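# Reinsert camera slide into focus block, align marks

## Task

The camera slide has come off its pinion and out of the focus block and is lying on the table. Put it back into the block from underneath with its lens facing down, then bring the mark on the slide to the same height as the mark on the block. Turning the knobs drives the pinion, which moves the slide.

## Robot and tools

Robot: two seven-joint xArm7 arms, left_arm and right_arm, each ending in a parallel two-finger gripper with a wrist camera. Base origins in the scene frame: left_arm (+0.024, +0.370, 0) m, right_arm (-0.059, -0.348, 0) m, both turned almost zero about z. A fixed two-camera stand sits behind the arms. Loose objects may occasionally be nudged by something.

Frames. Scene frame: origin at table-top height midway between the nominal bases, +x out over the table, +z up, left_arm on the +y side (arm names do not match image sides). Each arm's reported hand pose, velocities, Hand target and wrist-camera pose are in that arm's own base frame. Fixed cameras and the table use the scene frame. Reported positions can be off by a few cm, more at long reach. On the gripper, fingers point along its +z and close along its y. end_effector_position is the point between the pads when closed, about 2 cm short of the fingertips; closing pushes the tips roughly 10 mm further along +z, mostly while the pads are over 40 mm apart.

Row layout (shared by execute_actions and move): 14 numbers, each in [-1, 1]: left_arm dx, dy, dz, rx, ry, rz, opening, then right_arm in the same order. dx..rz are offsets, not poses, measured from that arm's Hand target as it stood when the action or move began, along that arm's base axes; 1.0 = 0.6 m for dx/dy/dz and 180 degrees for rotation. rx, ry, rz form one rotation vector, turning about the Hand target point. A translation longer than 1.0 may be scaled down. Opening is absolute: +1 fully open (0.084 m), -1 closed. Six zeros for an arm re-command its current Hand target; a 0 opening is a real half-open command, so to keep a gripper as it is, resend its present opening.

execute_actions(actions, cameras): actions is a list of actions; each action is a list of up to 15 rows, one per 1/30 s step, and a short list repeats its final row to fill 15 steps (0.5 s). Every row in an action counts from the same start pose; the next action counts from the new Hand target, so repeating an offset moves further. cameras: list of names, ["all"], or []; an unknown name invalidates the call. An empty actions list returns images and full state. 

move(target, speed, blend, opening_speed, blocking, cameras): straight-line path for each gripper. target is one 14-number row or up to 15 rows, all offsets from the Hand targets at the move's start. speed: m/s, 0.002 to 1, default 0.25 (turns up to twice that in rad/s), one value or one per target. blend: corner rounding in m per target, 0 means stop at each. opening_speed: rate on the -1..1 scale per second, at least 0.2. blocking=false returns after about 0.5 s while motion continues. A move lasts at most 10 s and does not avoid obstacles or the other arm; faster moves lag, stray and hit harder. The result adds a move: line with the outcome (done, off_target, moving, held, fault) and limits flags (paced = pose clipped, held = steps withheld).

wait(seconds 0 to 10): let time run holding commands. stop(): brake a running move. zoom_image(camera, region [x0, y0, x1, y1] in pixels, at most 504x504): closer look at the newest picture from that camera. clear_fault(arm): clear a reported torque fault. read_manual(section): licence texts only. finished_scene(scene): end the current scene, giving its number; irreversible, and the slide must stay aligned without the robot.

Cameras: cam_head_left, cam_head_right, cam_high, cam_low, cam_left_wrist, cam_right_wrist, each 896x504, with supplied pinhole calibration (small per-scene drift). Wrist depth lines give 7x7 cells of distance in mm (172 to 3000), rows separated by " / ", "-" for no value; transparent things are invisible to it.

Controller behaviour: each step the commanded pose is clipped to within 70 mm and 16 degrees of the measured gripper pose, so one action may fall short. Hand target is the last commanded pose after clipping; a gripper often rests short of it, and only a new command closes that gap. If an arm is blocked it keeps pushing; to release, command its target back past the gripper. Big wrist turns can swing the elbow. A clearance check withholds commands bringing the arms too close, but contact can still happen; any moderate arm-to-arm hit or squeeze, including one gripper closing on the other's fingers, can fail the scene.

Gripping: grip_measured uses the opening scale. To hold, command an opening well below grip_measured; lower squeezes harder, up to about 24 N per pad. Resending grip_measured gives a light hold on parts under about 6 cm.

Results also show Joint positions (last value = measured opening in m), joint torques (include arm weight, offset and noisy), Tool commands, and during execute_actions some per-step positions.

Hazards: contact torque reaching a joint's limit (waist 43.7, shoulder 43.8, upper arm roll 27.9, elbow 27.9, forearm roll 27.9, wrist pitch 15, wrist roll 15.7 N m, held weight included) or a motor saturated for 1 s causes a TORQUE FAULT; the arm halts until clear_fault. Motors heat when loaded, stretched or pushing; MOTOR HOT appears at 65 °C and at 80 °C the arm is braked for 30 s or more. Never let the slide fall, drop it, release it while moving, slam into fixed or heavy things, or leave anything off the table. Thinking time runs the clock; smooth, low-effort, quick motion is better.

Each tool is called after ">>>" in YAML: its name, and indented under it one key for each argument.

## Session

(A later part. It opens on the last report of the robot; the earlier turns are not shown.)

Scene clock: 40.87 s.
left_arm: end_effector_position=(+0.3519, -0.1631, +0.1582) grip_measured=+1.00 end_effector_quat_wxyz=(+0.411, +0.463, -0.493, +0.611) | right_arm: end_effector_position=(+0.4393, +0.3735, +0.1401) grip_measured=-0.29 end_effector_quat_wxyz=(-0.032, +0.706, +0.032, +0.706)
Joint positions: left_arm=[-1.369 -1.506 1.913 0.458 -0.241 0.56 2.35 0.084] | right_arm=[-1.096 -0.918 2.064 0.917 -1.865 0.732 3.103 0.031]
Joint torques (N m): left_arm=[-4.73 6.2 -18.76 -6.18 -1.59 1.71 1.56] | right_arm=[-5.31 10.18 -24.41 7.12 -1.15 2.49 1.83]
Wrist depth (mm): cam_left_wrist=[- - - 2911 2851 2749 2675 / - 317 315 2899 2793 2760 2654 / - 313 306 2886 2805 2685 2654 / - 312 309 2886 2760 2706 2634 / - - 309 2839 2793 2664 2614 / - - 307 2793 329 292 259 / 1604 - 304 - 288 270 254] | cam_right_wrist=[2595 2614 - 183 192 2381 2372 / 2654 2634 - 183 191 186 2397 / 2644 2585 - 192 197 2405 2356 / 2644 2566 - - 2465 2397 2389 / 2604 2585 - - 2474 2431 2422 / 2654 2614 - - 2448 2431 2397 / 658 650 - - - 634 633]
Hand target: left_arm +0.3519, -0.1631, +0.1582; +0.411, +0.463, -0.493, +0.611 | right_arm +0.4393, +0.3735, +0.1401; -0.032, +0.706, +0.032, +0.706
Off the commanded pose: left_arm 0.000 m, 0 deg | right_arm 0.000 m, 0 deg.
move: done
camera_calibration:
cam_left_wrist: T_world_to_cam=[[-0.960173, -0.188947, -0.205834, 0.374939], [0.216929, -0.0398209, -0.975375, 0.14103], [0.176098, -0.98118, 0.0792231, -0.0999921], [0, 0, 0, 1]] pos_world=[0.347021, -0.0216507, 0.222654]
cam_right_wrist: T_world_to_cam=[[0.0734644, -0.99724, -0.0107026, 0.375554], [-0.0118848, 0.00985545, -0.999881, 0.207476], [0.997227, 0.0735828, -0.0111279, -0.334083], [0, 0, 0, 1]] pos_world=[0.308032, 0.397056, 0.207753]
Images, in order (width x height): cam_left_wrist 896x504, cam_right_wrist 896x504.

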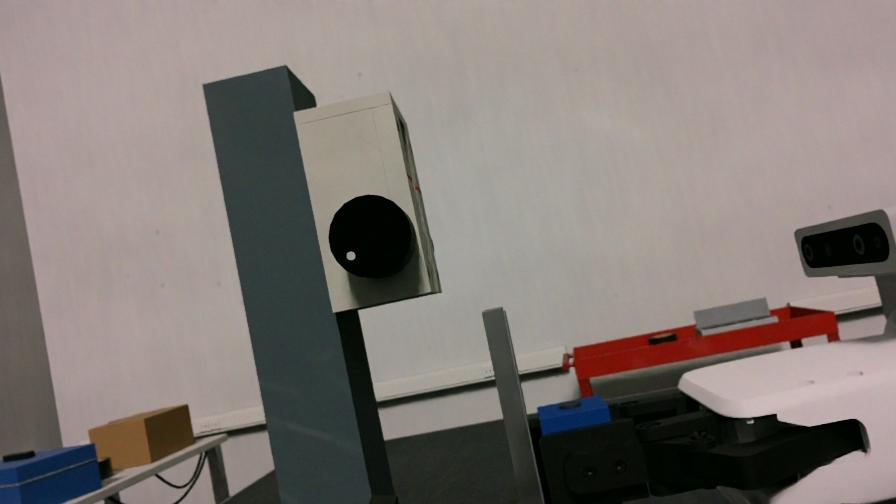

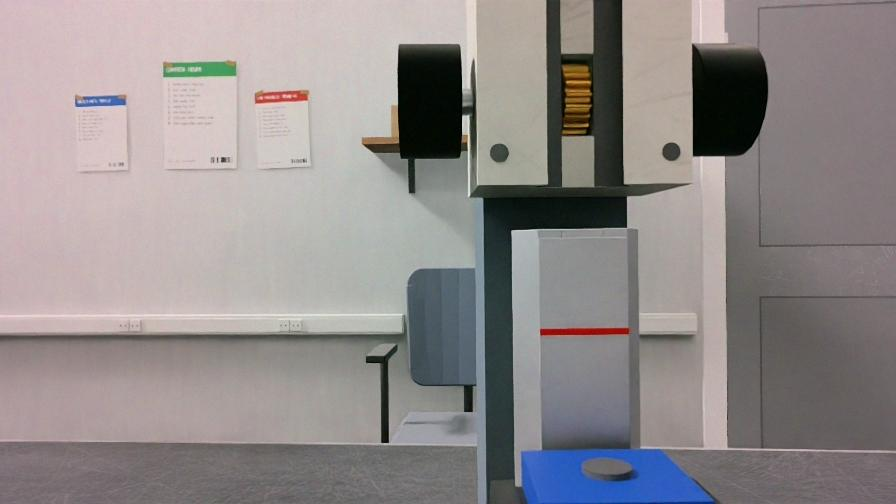

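>>> move:
  target: [0,0,0,0,0,0,1, 0.0228,-0.0058,0,0,0,0,-0.9]
  speed: 0.08
  cameras: ["cam_right_wrist","cam_left_wrist"]

>>> zoom_image:
  camera: "cam_right_wrist"
  region: [440, 100, 720, 260]

>>> zoom_image:
  camera: "cam_left_wrist"
  region: [300, 200, 540, 360]

Scene clock: 47.10 s.
left_arm: end_effector_position=(+0.3519, -0.1631, +0.1582) grip_measured=+1.00 end_effector_quat_wxyz=(+0.411, +0.463, -0.493, +0.611) | right_arm: end_effector_position=(+0.4530, +0.3700, +0.1401) grip_measured=-0.29 end_effector_quat_wxyz=(-0.032, +0.706, +0.032, +0.706)
Joint positions: left_arm=[-1.369 -1.506 1.913 0.458 -0.241 0.56 2.35 0.084] | right_arm=[-1.135 -0.931 2.063 0.938 -1.902 0.719 3.129 0.031]
Joint torques (N m): left_arm=[-4.8 7.31 -18.94 -5.88 -1.62 1.7 1.15] | right_arm=[-5.11 10.2 -21.69 14.71 -1.35 2.29 1.89]
Wrist depth (mm): cam_left_wrist=[- - - 2911 2851 2727 2624 / - 316 314 2923 2771 2738 2634 / - 313 306 2863 2805 2727 2624 / - 312 310 2851 2782 2696 2644 / - - 309 2874 2793 2706 325 / - - 307 2828 339 286 266 / 1619 - 304 - 289 260 260] | cam_right_wrist=[2604 2575 - - 179 2414 2364 / 2614 - - - 179 177 2364 / 2624 2538 - 194 198 2405 2381 / 2644 2595 - - 2457 2397 2348 / 2624 2595 - - 2448 2422 2381 / 2634 2575 - - 2457 2389 2364 / 656 652 - - - 638 634]
Hand target: left_arm +0.3519, -0.1631, +0.1582; +0.411, +0.463, -0.493, +0.611 | right_arm +0.4530, +0.3700, +0.1401; -0.032, +0.706, +0.032, +0.706
Off the commanded pose: left_arm 0.000 m, 0 deg | right_arm 0.000 m, 0 deg.
move: done
camera_calibration:
cam_left_wrist: T_world_to_cam=[[-0.960173, -0.188947, -0.205834, 0.374939], [0.216929, -0.0398209, -0.975375, 0.14103], [0.176098, -0.98118, 0.0792231, -0.0999921], [0, 0, 0, 1]] pos_world=[0.347021, -0.0216507, 0.222654]
cam_right_wrist: T_world_to_cam=[[0.0734568, -0.997241, -0.0106953, 0.371059], [-0.0117839, 0.00985559, -0.999882, 0.207642], [0.997229, 0.0735741, -0.0110275, -0.347505], [0, 0, 0, 1]] pos_world=[0.321732, 0.393556, 0.207754]
Images, in order (width x height): cam_left_wrist 896x504, cam_right_wrist 896x504.

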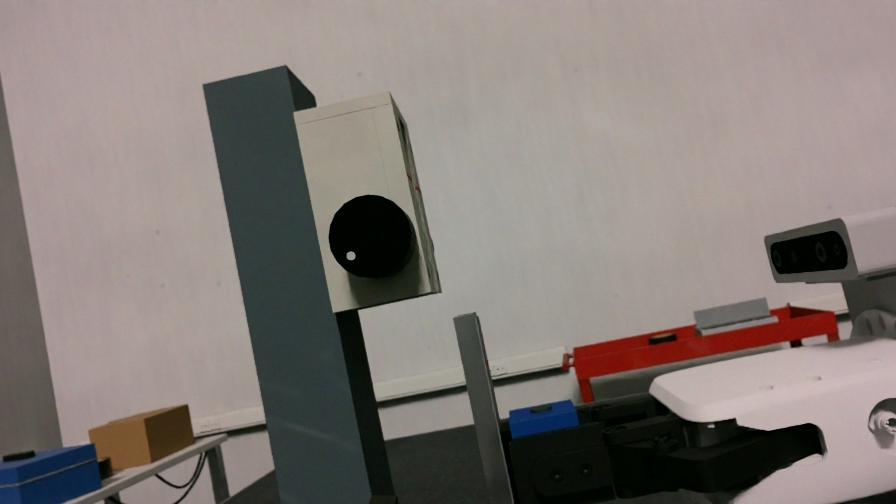

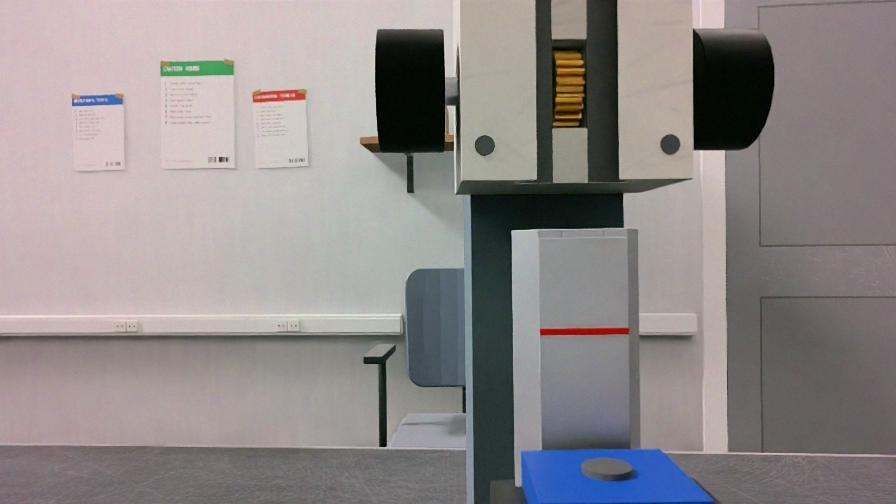

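Scaled by 1.800 from the camera's 896x504 image, which has a finer 1280x720 frame.

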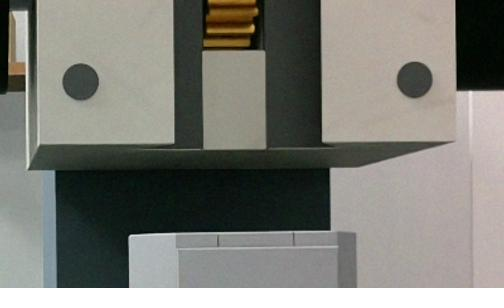

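Scaled by 2.100 from the camera's 896x504 image, which has a finer 1280x720 frame.

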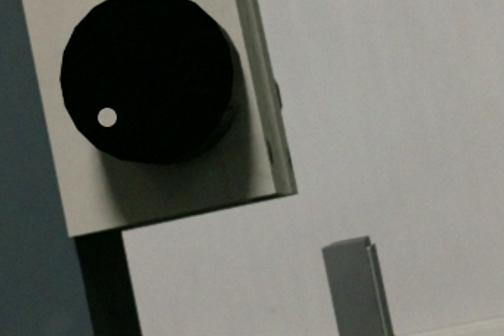

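>>> move:
  target: [0,0,0,0,0,0,1, 0.02,-0.0028,0,0,0,0,-0.9]
  speed: 0.08
  cameras: ["cam_right_wrist","cam_left_wrist"]

>>> zoom_image:
  camera: "cam_right_wrist"
  region: [440, 100, 720, 260]

>>> zoom_image:
  camera: "cam_left_wrist"
  region: [300, 200, 540, 360]

Scene clock: 51.40 s.
left_arm: end_effector_position=(+0.3519, -0.1631, +0.1582) grip_measured=+1.00 end_effector_quat_wxyz=(+0.411, +0.463, -0.493, +0.611) | right_arm: end_effector_position=(+0.4650, +0.3683, +0.1401) grip_measured=-0.29 end_effector_quat_wxyz=(-0.032, +0.706, +0.032, +0.706)
Joint positions: left_arm=[-1.369 -1.506 1.913 0.458 -0.241 0.56 2.35 0.084] | right_arm=[-1.17 -0.944 2.065 0.961 -1.929 0.708 3.147 0.031]
Joint torques (N m): left_arm=[-4.97 8.56 -18.83 -5.66 -1.66 1.53 0.97] | right_arm=[-5.21 10.86 -18.87 14.72 -1.19 2.5 1.8]
Wrist depth (mm): cam_left_wrist=[- - - 2911 2828 2760 2685 / - 316 315 2923 2805 2706 2634 / - 314 306 2899 2816 2717 2706 / - 312 310 2851 2816 2717 2634 / - - 309 2851 2793 2675 303 / - - 307 2805 339 279 269 / 1611 - 304 301 291 263 263] | cam_right_wrist=[2614 - - - - 2372 2356 / 2585 - - - - 2397 2333 / 2604 2575 - 195 203 2397 2333 / 2595 2556 - - 2405 2405 2356 / 2585 2547 - - 2431 2381 2356 / 2624 2556 - - 2439 2389 2364 / 657 650 - - - 638 633]
Hand target: left_arm +0.3519, -0.1631, +0.1582; +0.411, +0.463, -0.493, +0.611 | right_arm +0.4650, +0.3683, +0.1401; -0.032, +0.706, +0.032, +0.706
Off the commanded pose: left_arm 0.000 m, 0 deg | right_arm 0.000 m, 0 deg.
move: done
camera_calibration:
cam_left_wrist: T_world_to_cam=[[-0.960173, -0.188947, -0.205834, 0.374939], [0.216929, -0.0398209, -0.975375, 0.14103], [0.176098, -0.98118, 0.0792231, -0.0999921], [0, 0, 0, 1]] pos_world=[0.347021, -0.0216507, 0.222654]
cam_right_wrist: T_world_to_cam=[[0.0734644, -0.99724, -0.0107026, 0.36858], [-0.0118848, 0.00985545, -0.999881, 0.207832], [0.997227, 0.0735828, -0.0111279, -0.359336], [0, 0, 0, 1]] pos_world=[0.333732, 0.391956, 0.207753]
Images, in order (width x height): cam_left_wrist 896x504, cam_right_wrist 896x504.

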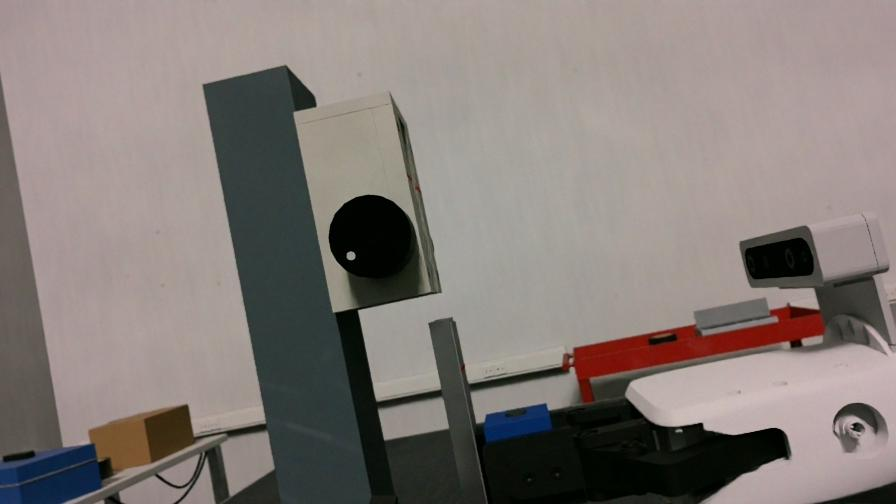

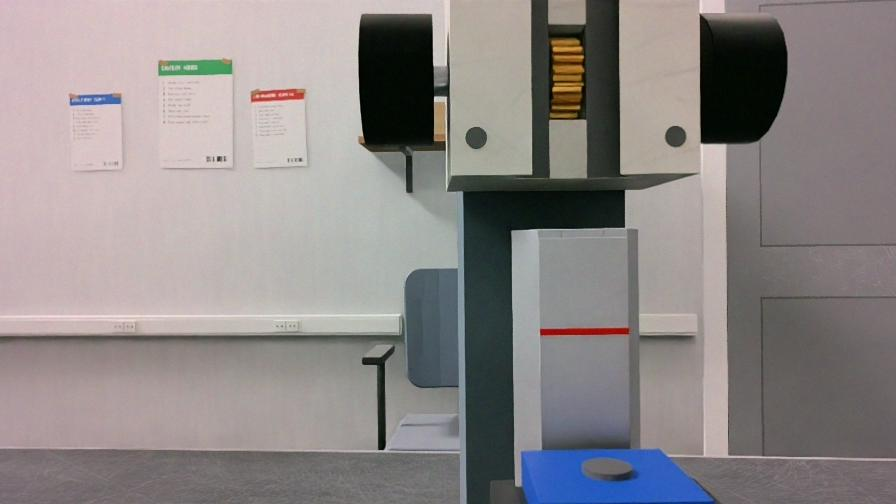

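Scaled by 1.800 from the camera's 896x504 image, which has a finer 1280x720 frame.

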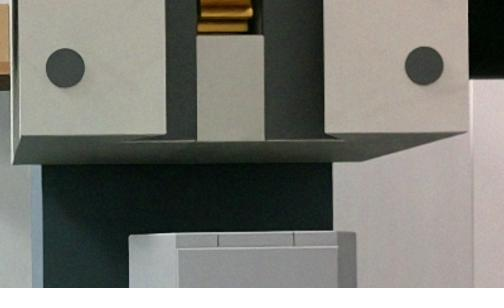

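Scaled by 2.100 from the camera's 896x504 image, which has a finer 1280x720 frame.

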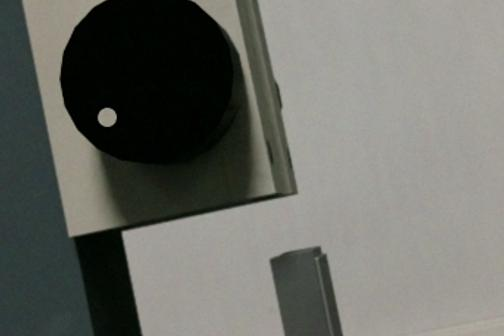

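>>> move:
  target: [0,0,0,0,0,0,1, 0.0158,0.0009,0,0,0,0,-0.9]
  speed: 0.06
  cameras: ["cam_right_wrist","cam_left_wrist"]

>>> zoom_image:
  camera: "cam_right_wrist"
  region: [440, 100, 720, 260]

>>> zoom_image:
  camera: "cam_left_wrist"
  region: [340, 240, 500, 360]

Scene clock: 54.30 s.
left_arm: end_effector_position=(+0.3519, -0.1631, +0.1582) grip_measured=+1.00 end_effector_quat_wxyz=(+0.411, +0.463, -0.493, +0.611) | right_arm: end_effector_position=(+0.4745, +0.3688, +0.1401) grip_measured=-0.29 end_effector_quat_wxyz=(-0.032, +0.706, +0.032, +0.706)
Joint positions: left_arm=[-1.369 -1.506 1.913 0.458 -0.241 0.56 2.35 0.084] | right_arm=[-1.199 -0.955 2.068 0.985 -1.945 0.699 3.156 0.031]
Joint torques (N m): left_arm=[-5.06 9.74 -18.93 -5.67 -1.62 1.71 0.94] | right_arm=[-5.24 11.15 -19.38 15.11 -1.23 2.33 1.83]
Wrist depth (mm): cam_left_wrist=[- - - 2935 2828 2760 2664 / - 316 315 2911 2816 2738 2634 / - 314 306 2911 2805 2717 - / - 312 309 2886 2793 2727 2675 / - - 309 2851 2760 2727 306 / - - 307 2839 341 279 273 / 1596 - 304 302 289 265 265] | cam_right_wrist=[2595 - - - - - 2364 / 2604 - - - - - 2356 / 2585 2556 - - 193 2372 2340 / 2595 2547 - - 2414 2381 2340 / 2585 2519 - - 2405 2414 2348 / 2556 2538 - - 2405 2381 2348 / 659 654 - - - 635 633]
Hand target: left_arm +0.3519, -0.1631, +0.1582; +0.411, +0.463, -0.493, +0.611 | right_arm +0.4745, +0.3688, +0.1401; -0.032, +0.706, +0.032, +0.706
Off the commanded pose: left_arm 0.000 m, 0 deg | right_arm 0.000 m, 0 deg.
move: done
camera_calibration:
cam_left_wrist: T_world_to_cam=[[-0.960173, -0.188947, -0.205834, 0.374939], [0.216929, -0.0398209, -0.975375, 0.14103], [0.176098, -0.98118, 0.0792231, -0.0999921], [0, 0, 0, 1]] pos_world=[0.347021, -0.0216507, 0.222654]
cam_right_wrist: T_world_to_cam=[[0.0734644, -0.99724, -0.0107026, 0.368389], [-0.0118848, 0.00985545, -0.999881, 0.207939], [0.997227, 0.0735828, -0.0111279, -0.368747], [0, 0, 0, 1]] pos_world=[0.343132, 0.392456, 0.207753]
Images, in order (width x height): cam_left_wrist 896x504, cam_right_wrist 896x504.

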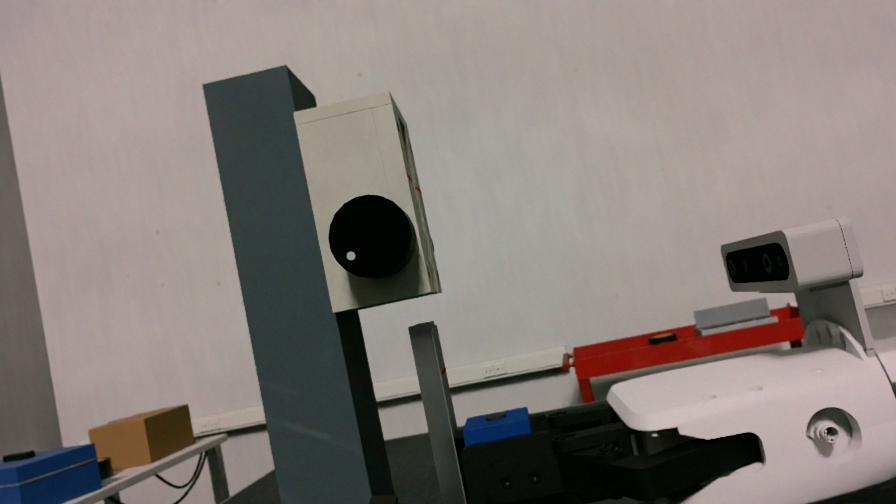

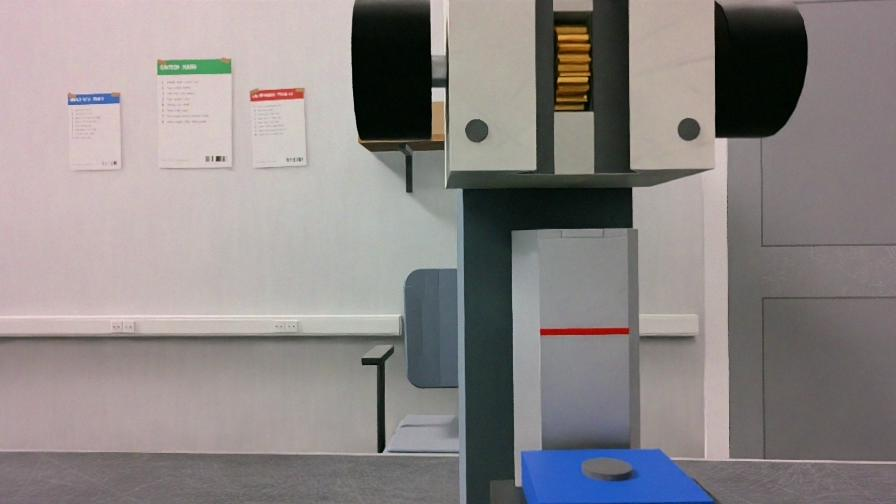

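Scaled by 1.800 from the camera's 896x504 image, which has a finer 1280x720 frame.

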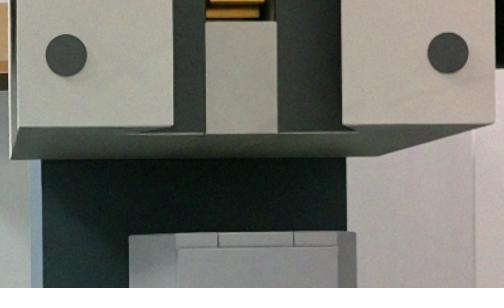

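Scaled by 3.150 from the camera's 896x504 image, which has a finer 1280x720 frame.

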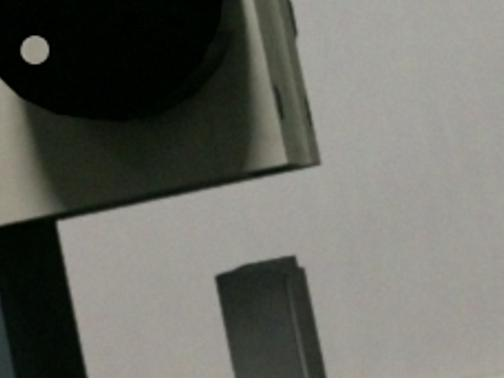

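>>> zoom_image:
  camera: "cam_right_wrist"
  region: [500, 155, 660, 245]

Scaled by 3.150 from the camera's 896x504 image, which has a finer 1280x720 frame.

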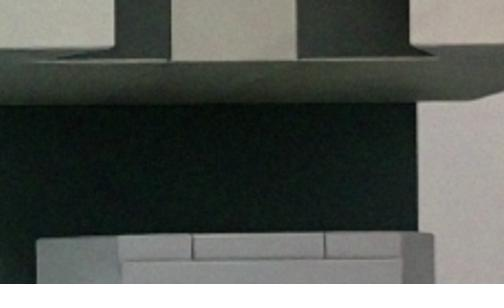

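>>> move:
  target: [0,0,0,0,0,0,1, 0,0,0.02,0,0,0,-0.9]
  speed: 0.05
  cameras: ["cam_right_wrist","cam_left_wrist"]

>>> zoom_image:
  camera: "cam_right_wrist"
  region: [500, 180, 660, 270]

>>> zoom_image:
  camera: "cam_left_wrist"
  region: [340, 240, 500, 360]

Scene clock: 57.77 s.
left_arm: end_effector_position=(+0.3519, -0.1631, +0.1582) grip_measured=+1.00 end_effector_quat_wxyz=(+0.411, +0.463, -0.493, +0.611) | right_arm: end_effector_position=(+0.4745, +0.3688, +0.1521) grip_measured=-0.29 end_effector_quat_wxyz=(-0.032, +0.706, +0.032, +0.706)
Joint positions: left_arm=[-1.369 -1.506 1.913 0.458 -0.241 0.56 2.35 0.084] | right_arm=[-1.183 -0.928 2.042 0.976 -1.954 0.69 3.137 0.031]
Joint torques (N m): left_arm=[-4.91 11.24 -18.98 -5.52 -1.58 1.66 0.68] | right_arm=[4.85 17.49 -25.21 8.27 -1.22 2.39 -1.89]
Wrist depth (mm): cam_left_wrist=[- - - 2911 2828 2727 2664 / - 317 314 2874 2828 2738 2644 / - 314 307 2874 2805 2717 - / - 312 310 2839 2863 2717 2654 / - - 309 2828 2805 2717 290 / - - 307 315 294 271 267 / 1611 - 304 309 293 267 570] | cam_right_wrist=[2547 2585 - - - 2389 2333 / 2585 - - - - - 2381 / 2585 - - - - 2381 2340 / 2556 2538 - - 2457 2356 2325 / 2585 2528 - - 2431 2389 2317 / 2585 2510 - - 2439 2356 2340 / 696 2547 - - - 2397 2333]
Hand target: left_arm +0.3519, -0.1631, +0.1582; +0.411, +0.463, -0.493, +0.611 | right_arm +0.4745, +0.3688, +0.1521; -0.032, +0.706, +0.032, +0.706
Off the commanded pose: left_arm 0.000 m, 0 deg | right_arm 0.000 m, 0 deg.
move: done
camera_calibration:
cam_left_wrist: T_world_to_cam=[[-0.960173, -0.188947, -0.205834, 0.374939], [0.216929, -0.0398209, -0.975375, 0.14103], [0.176098, -0.98118, 0.0792231, -0.0999921], [0, 0, 0, 1]] pos_world=[0.347021, -0.0216507, 0.222654]
cam_right_wrist: T_world_to_cam=[[0.0734557, -0.997241, -0.0107026, 0.36852], [-0.0118843, 0.00985555, -0.999881, 0.219937], [0.997228, 0.0735741, -0.0111276, -0.36861], [0, 0, 0, 1]] pos_world=[0.343132, 0.392456, 0.219753]
Images, in order (width x height): cam_left_wrist 896x504, cam_right_wrist 896x504.

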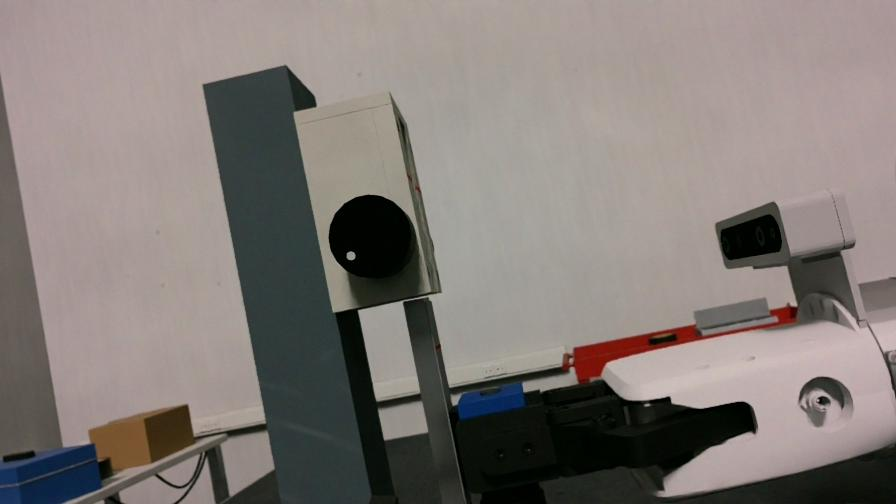

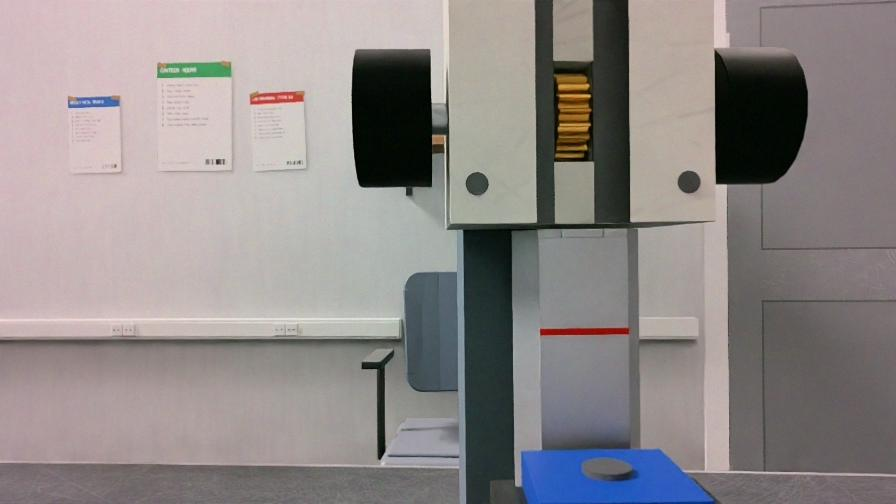

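Scaled by 3.150 from the camera's 896x504 image, which has a finer 1280x720 frame.

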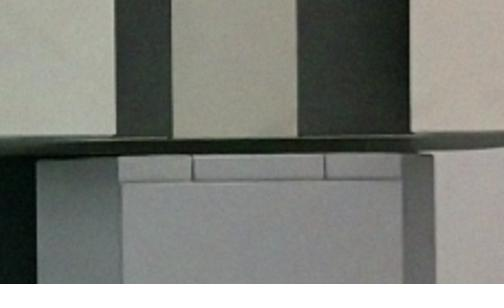

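Scaled by 3.150 from the camera's 896x504 image, which has a finer 1280x720 frame.

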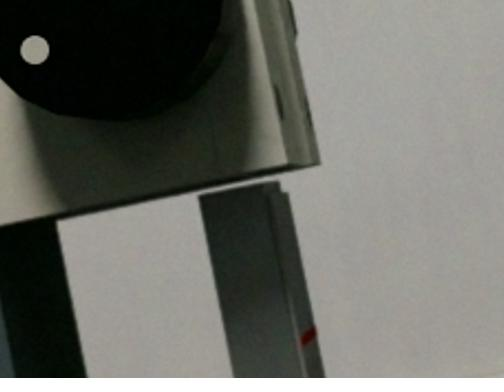

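>>> move:
  target: [0,0,0,0,0,0,1, 0,-0.0003,0.01,0,0,0,-0.9]
  speed: 0.03
  cameras: ["cam_right_wrist"]

>>> zoom_image:
  camera: "cam_right_wrist"
  region: [500, 200, 660, 290]

Scene clock: 59.13 s.
left_arm: end_effector_position=(+0.3519, -0.1631, +0.1582) grip_measured=+1.00 end_effector_quat_wxyz=(+0.411, +0.463, -0.493, +0.611) | right_arm: end_effector_position=(+0.4745, +0.3686, +0.1581) grip_measured=-0.29 end_effector_quat_wxyz=(-0.032, +0.706, +0.032, +0.706)
Joint positions: left_arm=[-1.369 -1.506 1.913 0.458 -0.241 0.56 2.35 0.084] | right_arm=[-1.174 -0.915 2.028 0.971 -1.959 0.686 3.128 0.031]
Joint torques (N m): left_arm=[-4.87 11.75 -18.86 -5.33 -1.45 1.67 0.68] | right_arm=[4.08 19.54 -37.49 15.1 -1.43 8.64 -2.27]
Wrist depth (mm): cam_left_wrist=[- - - 2935 2828 2717 2664 / - 316 315 2886 2839 2696 2696 / - 314 306 2874 2771 2706 - / - 311 310 2874 2749 2727 2624 / - - 309 2828 2760 326 286 / - - 307 315 291 269 268 / 1607 - 304 310 314 297 605] | cam_right_wrist=[2575 2510 - - - 2381 2333 / 2595 - - - - - 2364 / 2575 - - - - 2340 2372 / 2566 2547 - - 2397 2381 2348 / 2585 2566 - - 2397 2381 2348 / 2585 2556 - - 2422 2372 2333 / 2604 2538 - - - 2372 2356]
Hand target: left_arm +0.3519, -0.1631, +0.1582; +0.411, +0.463, -0.493, +0.611 | right_arm +0.4745, +0.3687, +0.1581; -0.032, +0.706, +0.032, +0.706
Off the commanded pose: left_arm 0.000 m, 0 deg | right_arm 0.000 m, 0 deg.
move: done
camera_calibration:
cam_right_wrist: T_world_to_cam=[[0.0734568, -0.997241, -0.0106953, 0.368376], [-0.0117839, 0.00985559, -0.999882, 0.225906], [0.997229, 0.0735741, -0.0110275, -0.368651], [0, 0, 0, 1]] pos_world=[0.343232, 0.392256, 0.225754]
Images, in order (width x height): cam_right_wrist 896x504.

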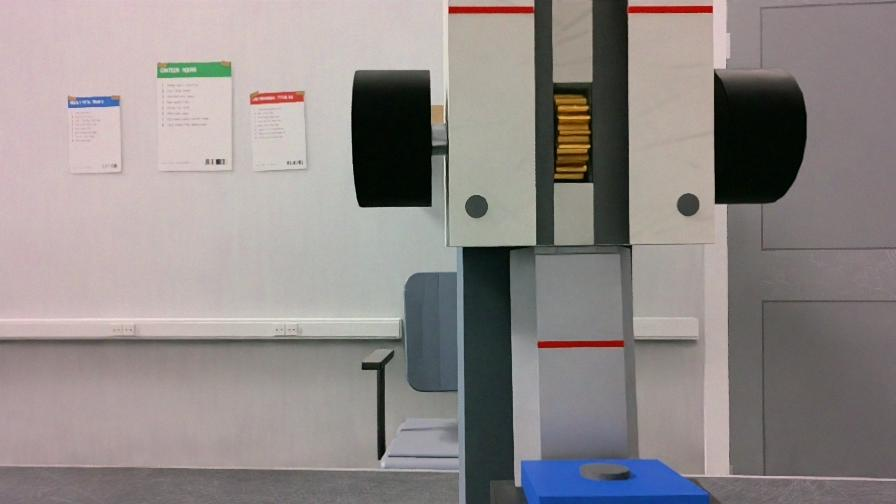

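Scaled by 3.150 from the camera's 896x504 image, which has a finer 1280x720 frame.

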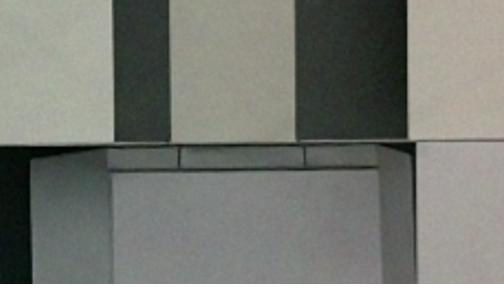

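>>> move:
  target: [0,0,0,0,0,0,1, 0,0,-0.0125,0,0,0,-0.9]
  speed: 0.06
  cameras: ["cam_right_wrist","cam_left_wrist"]

>>> zoom_image:
  camera: "cam_right_wrist"
  region: [500, 180, 660, 270]

>>> zoom_image:
  camera: "cam_left_wrist"
  region: [340, 240, 500, 360]

Scene clock: 61.10 s.
left_arm: end_effector_position=(+0.3519, -0.1631, +0.1582) grip_measured=+1.00 end_effector_quat_wxyz=(+0.411, +0.463, -0.493, +0.611) | right_arm: end_effector_position=(+0.4745, +0.3687, +0.1506) grip_measured=-0.29 end_effector_quat_wxyz=(-0.032, +0.706, +0.032, +0.706)
Joint positions: left_arm=[-1.369 -1.506 1.913 0.458 -0.241 0.56 2.35 0.084] | right_arm=[-1.185 -0.931 2.045 0.976 -1.953 0.692 3.14 0.031]
Joint torques (N m): left_arm=[-5.03 12.18 -18.88 -5.4 -1.53 1.67 0.64] | right_arm=[-5.31 10.65 -19.06 15.6 1.41 4.94 1.94]
Wrist depth (mm): cam_left_wrist=[- - - 2863 2793 2738 2654 / - 316 315 2899 2851 2706 2654 / - 314 306 2899 2828 2696 - / - 312 310 2839 2805 2706 2614 / - - 309 2839 2816 2696 295 / - - 307 319 296 270 270 / 1611 - 304 302 290 266 557] | cam_right_wrist=[2538 - - - - 2364 2364 / 2595 - - - - - 2333 / 2575 - - - - 2389 2356 / 2547 2519 - 192 194 2364 2348 / 2556 2547 - - 2422 2405 2356 / 2595 2547 - - 2414 2364 2340 / 690 687 - - - 2397 2356]
Hand target: left_arm +0.3519, -0.1631, +0.1582; +0.411, +0.463, -0.493, +0.611 | right_arm +0.4745, +0.3687, +0.1506; -0.032, +0.706, +0.032, +0.706
Off the commanded pose: left_arm 0.000 m, 0 deg | right_arm 0.000 m, 0 deg.
move: done
camera_calibration:
cam_left_wrist: T_world_to_cam=[[-0.960173, -0.188947, -0.205834, 0.374939], [0.216929, -0.0398209, -0.975375, 0.14103], [0.176098, -0.98118, 0.0792231, -0.0999921], [0, 0, 0, 1]] pos_world=[0.347021, -0.0216507, 0.222654]
cam_right_wrist: T_world_to_cam=[[0.0734655, -0.99724, -0.0106953, 0.368299], [-0.0117844, 0.00985549, -0.999882, 0.218406], [0.997228, 0.0735829, -0.0110278, -0.368637], [0, 0, 0, 1]] pos_world=[0.343132, 0.392256, 0.218254]
Images, in order (width x height): cam_left_wrist 896x504, cam_right_wrist 896x504.

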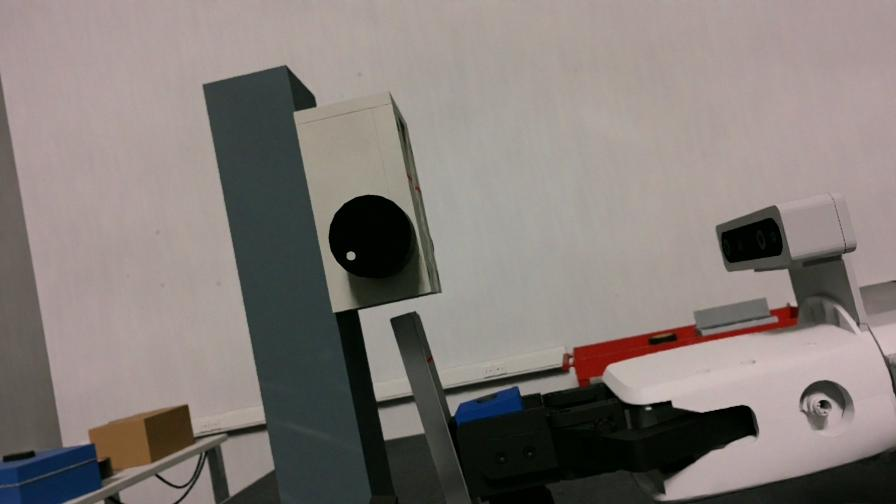

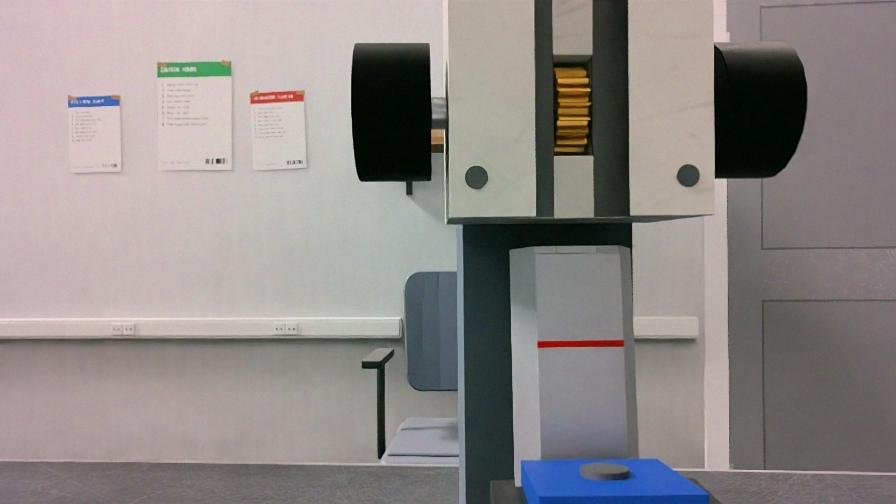

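Scaled by 3.150 from the camera's 896x504 image, which has a finer 1280x720 frame.

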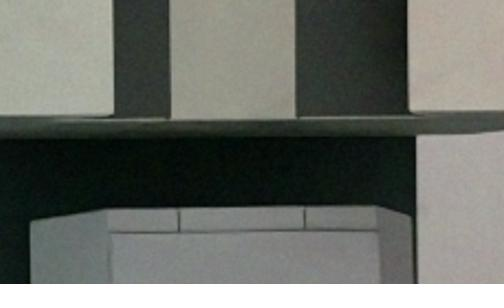

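Scaled by 3.150 from the camera's 896x504 image, which has a finer 1280x720 frame.

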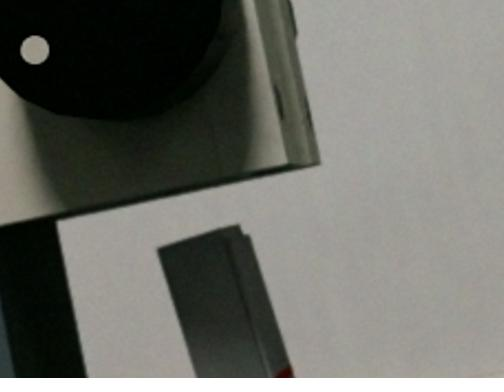

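>>> move:
  target: [0.0633,0,0,0,0,0,1, 0,0,0,0,-0.0333,0,-0.9]
  speed: 0.1
  cameras: ["cam_right_wrist","cam_left_wrist"]

>>> zoom_image:
  camera: "cam_left_wrist"
  region: [420, 200, 600, 440]

Scene clock: 76.33 s.
left_arm: end_effector_position=(+0.3899, -0.1631, +0.1582) grip_measured=+1.00 end_effector_quat_wxyz=(+0.411, +0.463, -0.493, +0.611) | right_arm: end_effector_position=(+0.4744, +0.3687, +0.1506) grip_measured=-0.29 end_effector_quat_wxyz=(-0.030, +0.669, +0.033, +0.742)
Joint positions: left_arm=[-1.482 -1.542 1.883 0.578 -0.249 0.558 2.321 0.084] | right_arm=[-1.18 -1.014 2.074 0.985 -1.905 0.791 3.175 0.031]
Joint torques (N m): left_arm=[-5.08 7.73 -20.55 -1.13 -0.66 2.07 -2.14] | right_arm=[1.69 11.1 -20.5 13.5 1.25 5.29 1.92]
Wrist depth (mm): cam_left_wrist=[- - - 2899 2839 2706 2675 / - - 309 301 2793 2717 2664 / - - 306 299 2816 2696 2654 / - - 304 295 2782 2706 2675 / - - 303 2828 2760 2654 2566 / - - 300 306 305 284 262 / 1546 2249 - 296 303 276 259] | cam_right_wrist=[2717 2664 - - - 2483 2492 / 2706 - - - - 2448 2422 / 2644 - - - - 2431 2422 / 2585 2556 - - 2439 2431 2381 / 2585 2556 - - 2405 2356 2340 / 2510 2501 - - 2364 2364 2325 / 2501 2492 - - - 2348 2317]
Hand target: left_arm +0.3899, -0.1631, +0.1582; +0.411, +0.463, -0.493, +0.611 | right_arm +0.4745, +0.3687, +0.1506; -0.030, +0.669, +0.033, +0.742
Off the commanded pose: left_arm 0.000 m, 0 deg | right_arm 0.000 m, 0 deg.
move: done
camera_calibration:
cam_left_wrist: T_world_to_cam=[[-0.960155, -0.189131, -0.205745, 0.411394], [0.216832, -0.0396997, -0.975401, 0.132833], [0.17631, -0.981149, 0.0791275, -0.106744], [0, 0, 0, 1]] pos_world=[0.38502, -0.0216512, 0.222654]
cam_right_wrist: T_world_to_cam=[[0.0742737, -0.997234, -0.00295894, 0.366757], [0.0926475, 0.00985461, -0.99565, 0.168216], [0.992925, 0.0736765, 0.0931232, -0.382366], [0, 0, 0, 1]] pos_world=[0.336835, 0.392256, 0.204177]
Images, in order (width x height): cam_left_wrist 896x504, cam_right_wrist 896x504.

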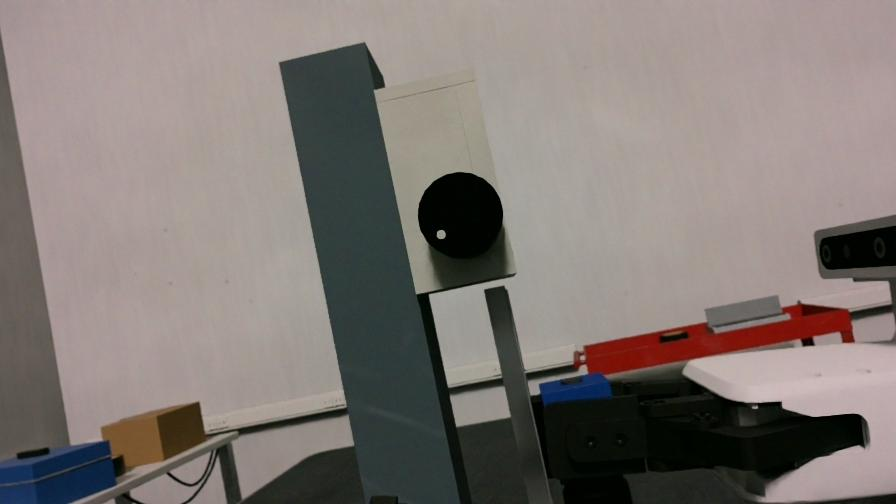

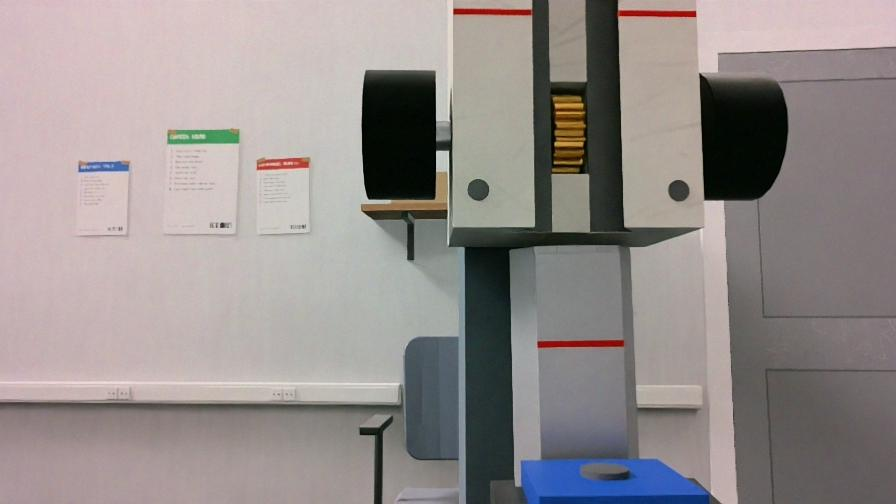

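Scaled by 2.100 from the camera's 896x504 image, which has a finer 1280x720 frame.

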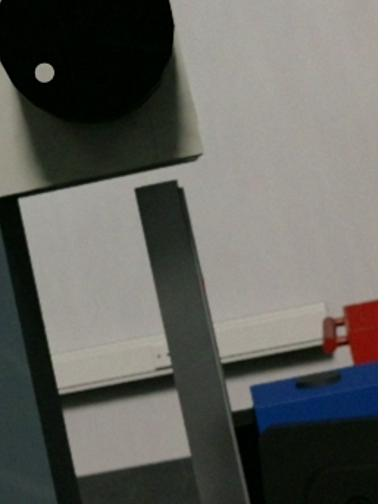

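>>> move:
  target: [0,0,0,0,0,0,1, -0.0098,0,0,0,0,0,-0.9]
  speed: 0.06
  cameras: ["cam_right_wrist","cam_left_wrist"]

>>> zoom_image:
  camera: "cam_left_wrist"
  region: [460, 240, 560, 380]

>>> zoom_image:
  camera: "cam_left_wrist"
  region: [460, 364, 560, 504]

>>> zoom_image:
  camera: "cam_right_wrist"
  region: [500, 190, 660, 280]

Scene clock: 78.60 s.
left_arm: end_effector_position=(+0.3899, -0.1631, +0.1582) grip_measured=+1.00 end_effector_quat_wxyz=(+0.411, +0.463, -0.493, +0.611) | right_arm: end_effector_position=(+0.4686, +0.3687, +0.1506) grip_measured=-0.29 end_effector_quat_wxyz=(-0.030, +0.669, +0.033, +0.742)
Joint positions: left_arm=[-1.482 -1.542 1.883 0.578 -0.249 0.558 2.321 0.084] | right_arm=[-1.163 -1.008 2.073 0.971 -1.895 0.796 3.169 0.031]
Joint torques (N m): left_arm=[-5.1 7.64 -20.58 -1.25 2.01 2.28 -1.94] | right_arm=[5.29 18.24 -26.19 5.96 1.35 5.43 -1.94]
Wrist depth (mm): cam_left_wrist=[- - - 2935 2793 2738 2664 / - - 309 302 2793 2749 2664 / - - 306 299 2851 2685 2614 / - - 305 295 2793 2717 2614 / - - 302 2839 2782 2654 2528 / - - 300 300 306 283 261 / 1539 2242 - 297 300 281 259] | cam_right_wrist=[2717 2654 - - 177 2492 2457 / 2685 - - - 175 2431 2431 / 2614 - - - 173 2465 2372 / 2654 2585 - - 2457 2414 2372 / 2614 2575 - - 2389 2381 2340 / 2566 2501 - - 2381 2364 2325 / 2547 2510 - - - 2348 2302]
Hand target: left_arm +0.3899, -0.1631, +0.1582; +0.411, +0.463, -0.493, +0.611 | right_arm +0.4686, +0.3687, +0.1506; -0.030, +0.669, +0.033, +0.742
Off the commanded pose: left_arm 0.000 m, 0 deg | right_arm 0.000 m, 0 deg.
move: done
camera_calibration:
cam_left_wrist: T_world_to_cam=[[-0.960173, -0.188947, -0.205834, 0.411329], [0.216929, -0.0398209, -0.975375, 0.132808], [0.176098, -0.98118, 0.0792231, -0.106666], [0, 0, 0, 1]] pos_world=[0.384921, -0.0216507, 0.222654]
cam_right_wrist: T_world_to_cam=[[0.0741748, -0.997241, -0.00296896, 0.367233], [0.0926485, 0.00985543, -0.99565, 0.168762], [0.992932, 0.0735771, 0.0931239, -0.376472], [0, 0, 0, 1]] pos_world=[0.330936, 0.392256, 0.204177]
Images, in order (width x height): cam_left_wrist 896x504, cam_right_wrist 896x504.

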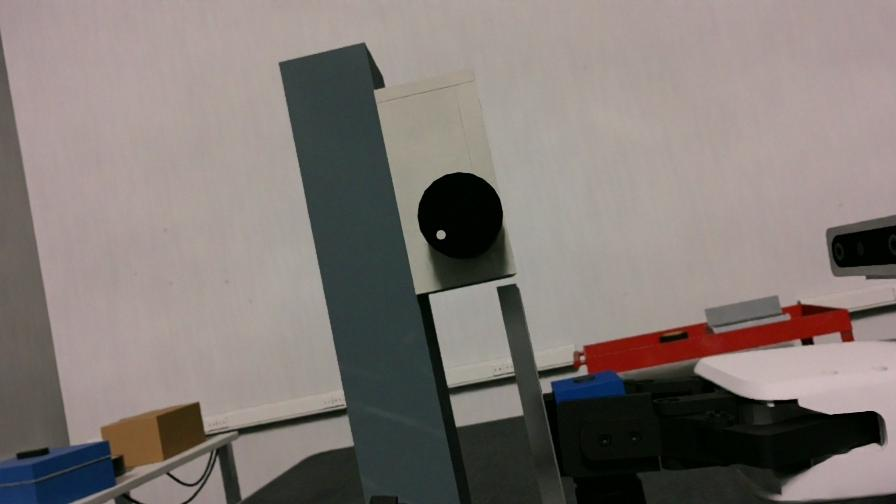

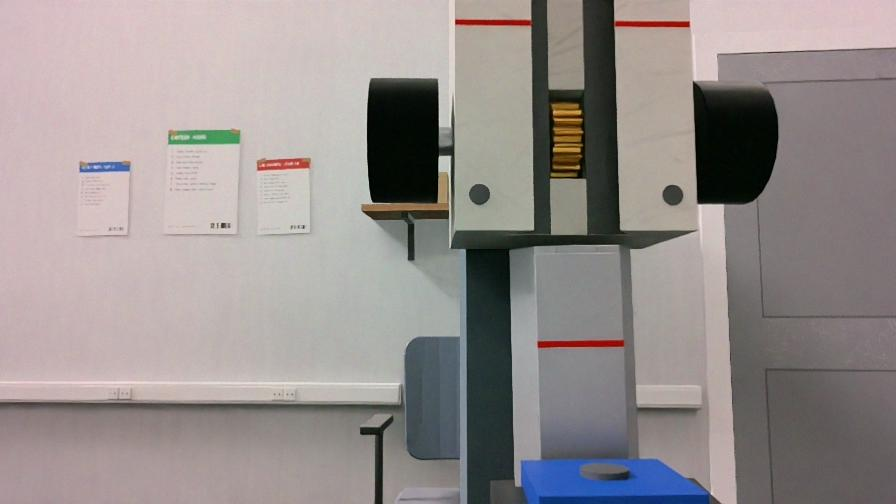

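Scaled by 3.600 from the camera's 896x504 image, which has a finer 1280x720 frame.

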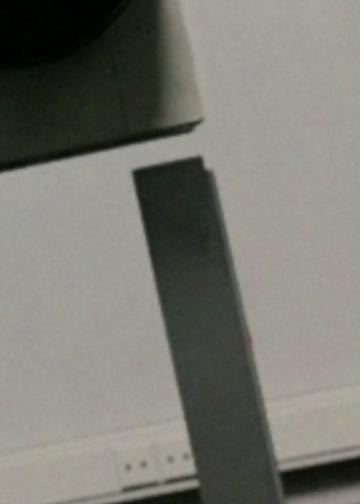

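Scaled by 3.600 from the camera's 896x504 image, which has a finer 1280x720 frame.

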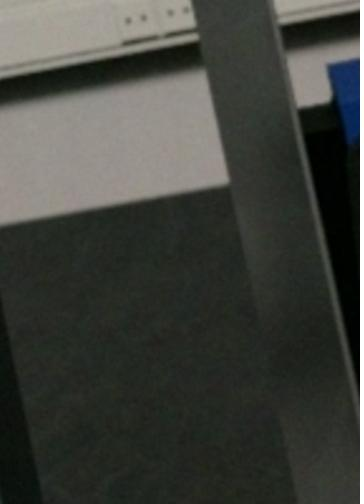

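Scaled by 3.150 from the camera's 896x504 image, which has a finer 1280x720 frame.

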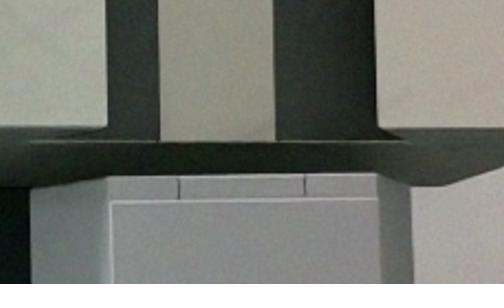

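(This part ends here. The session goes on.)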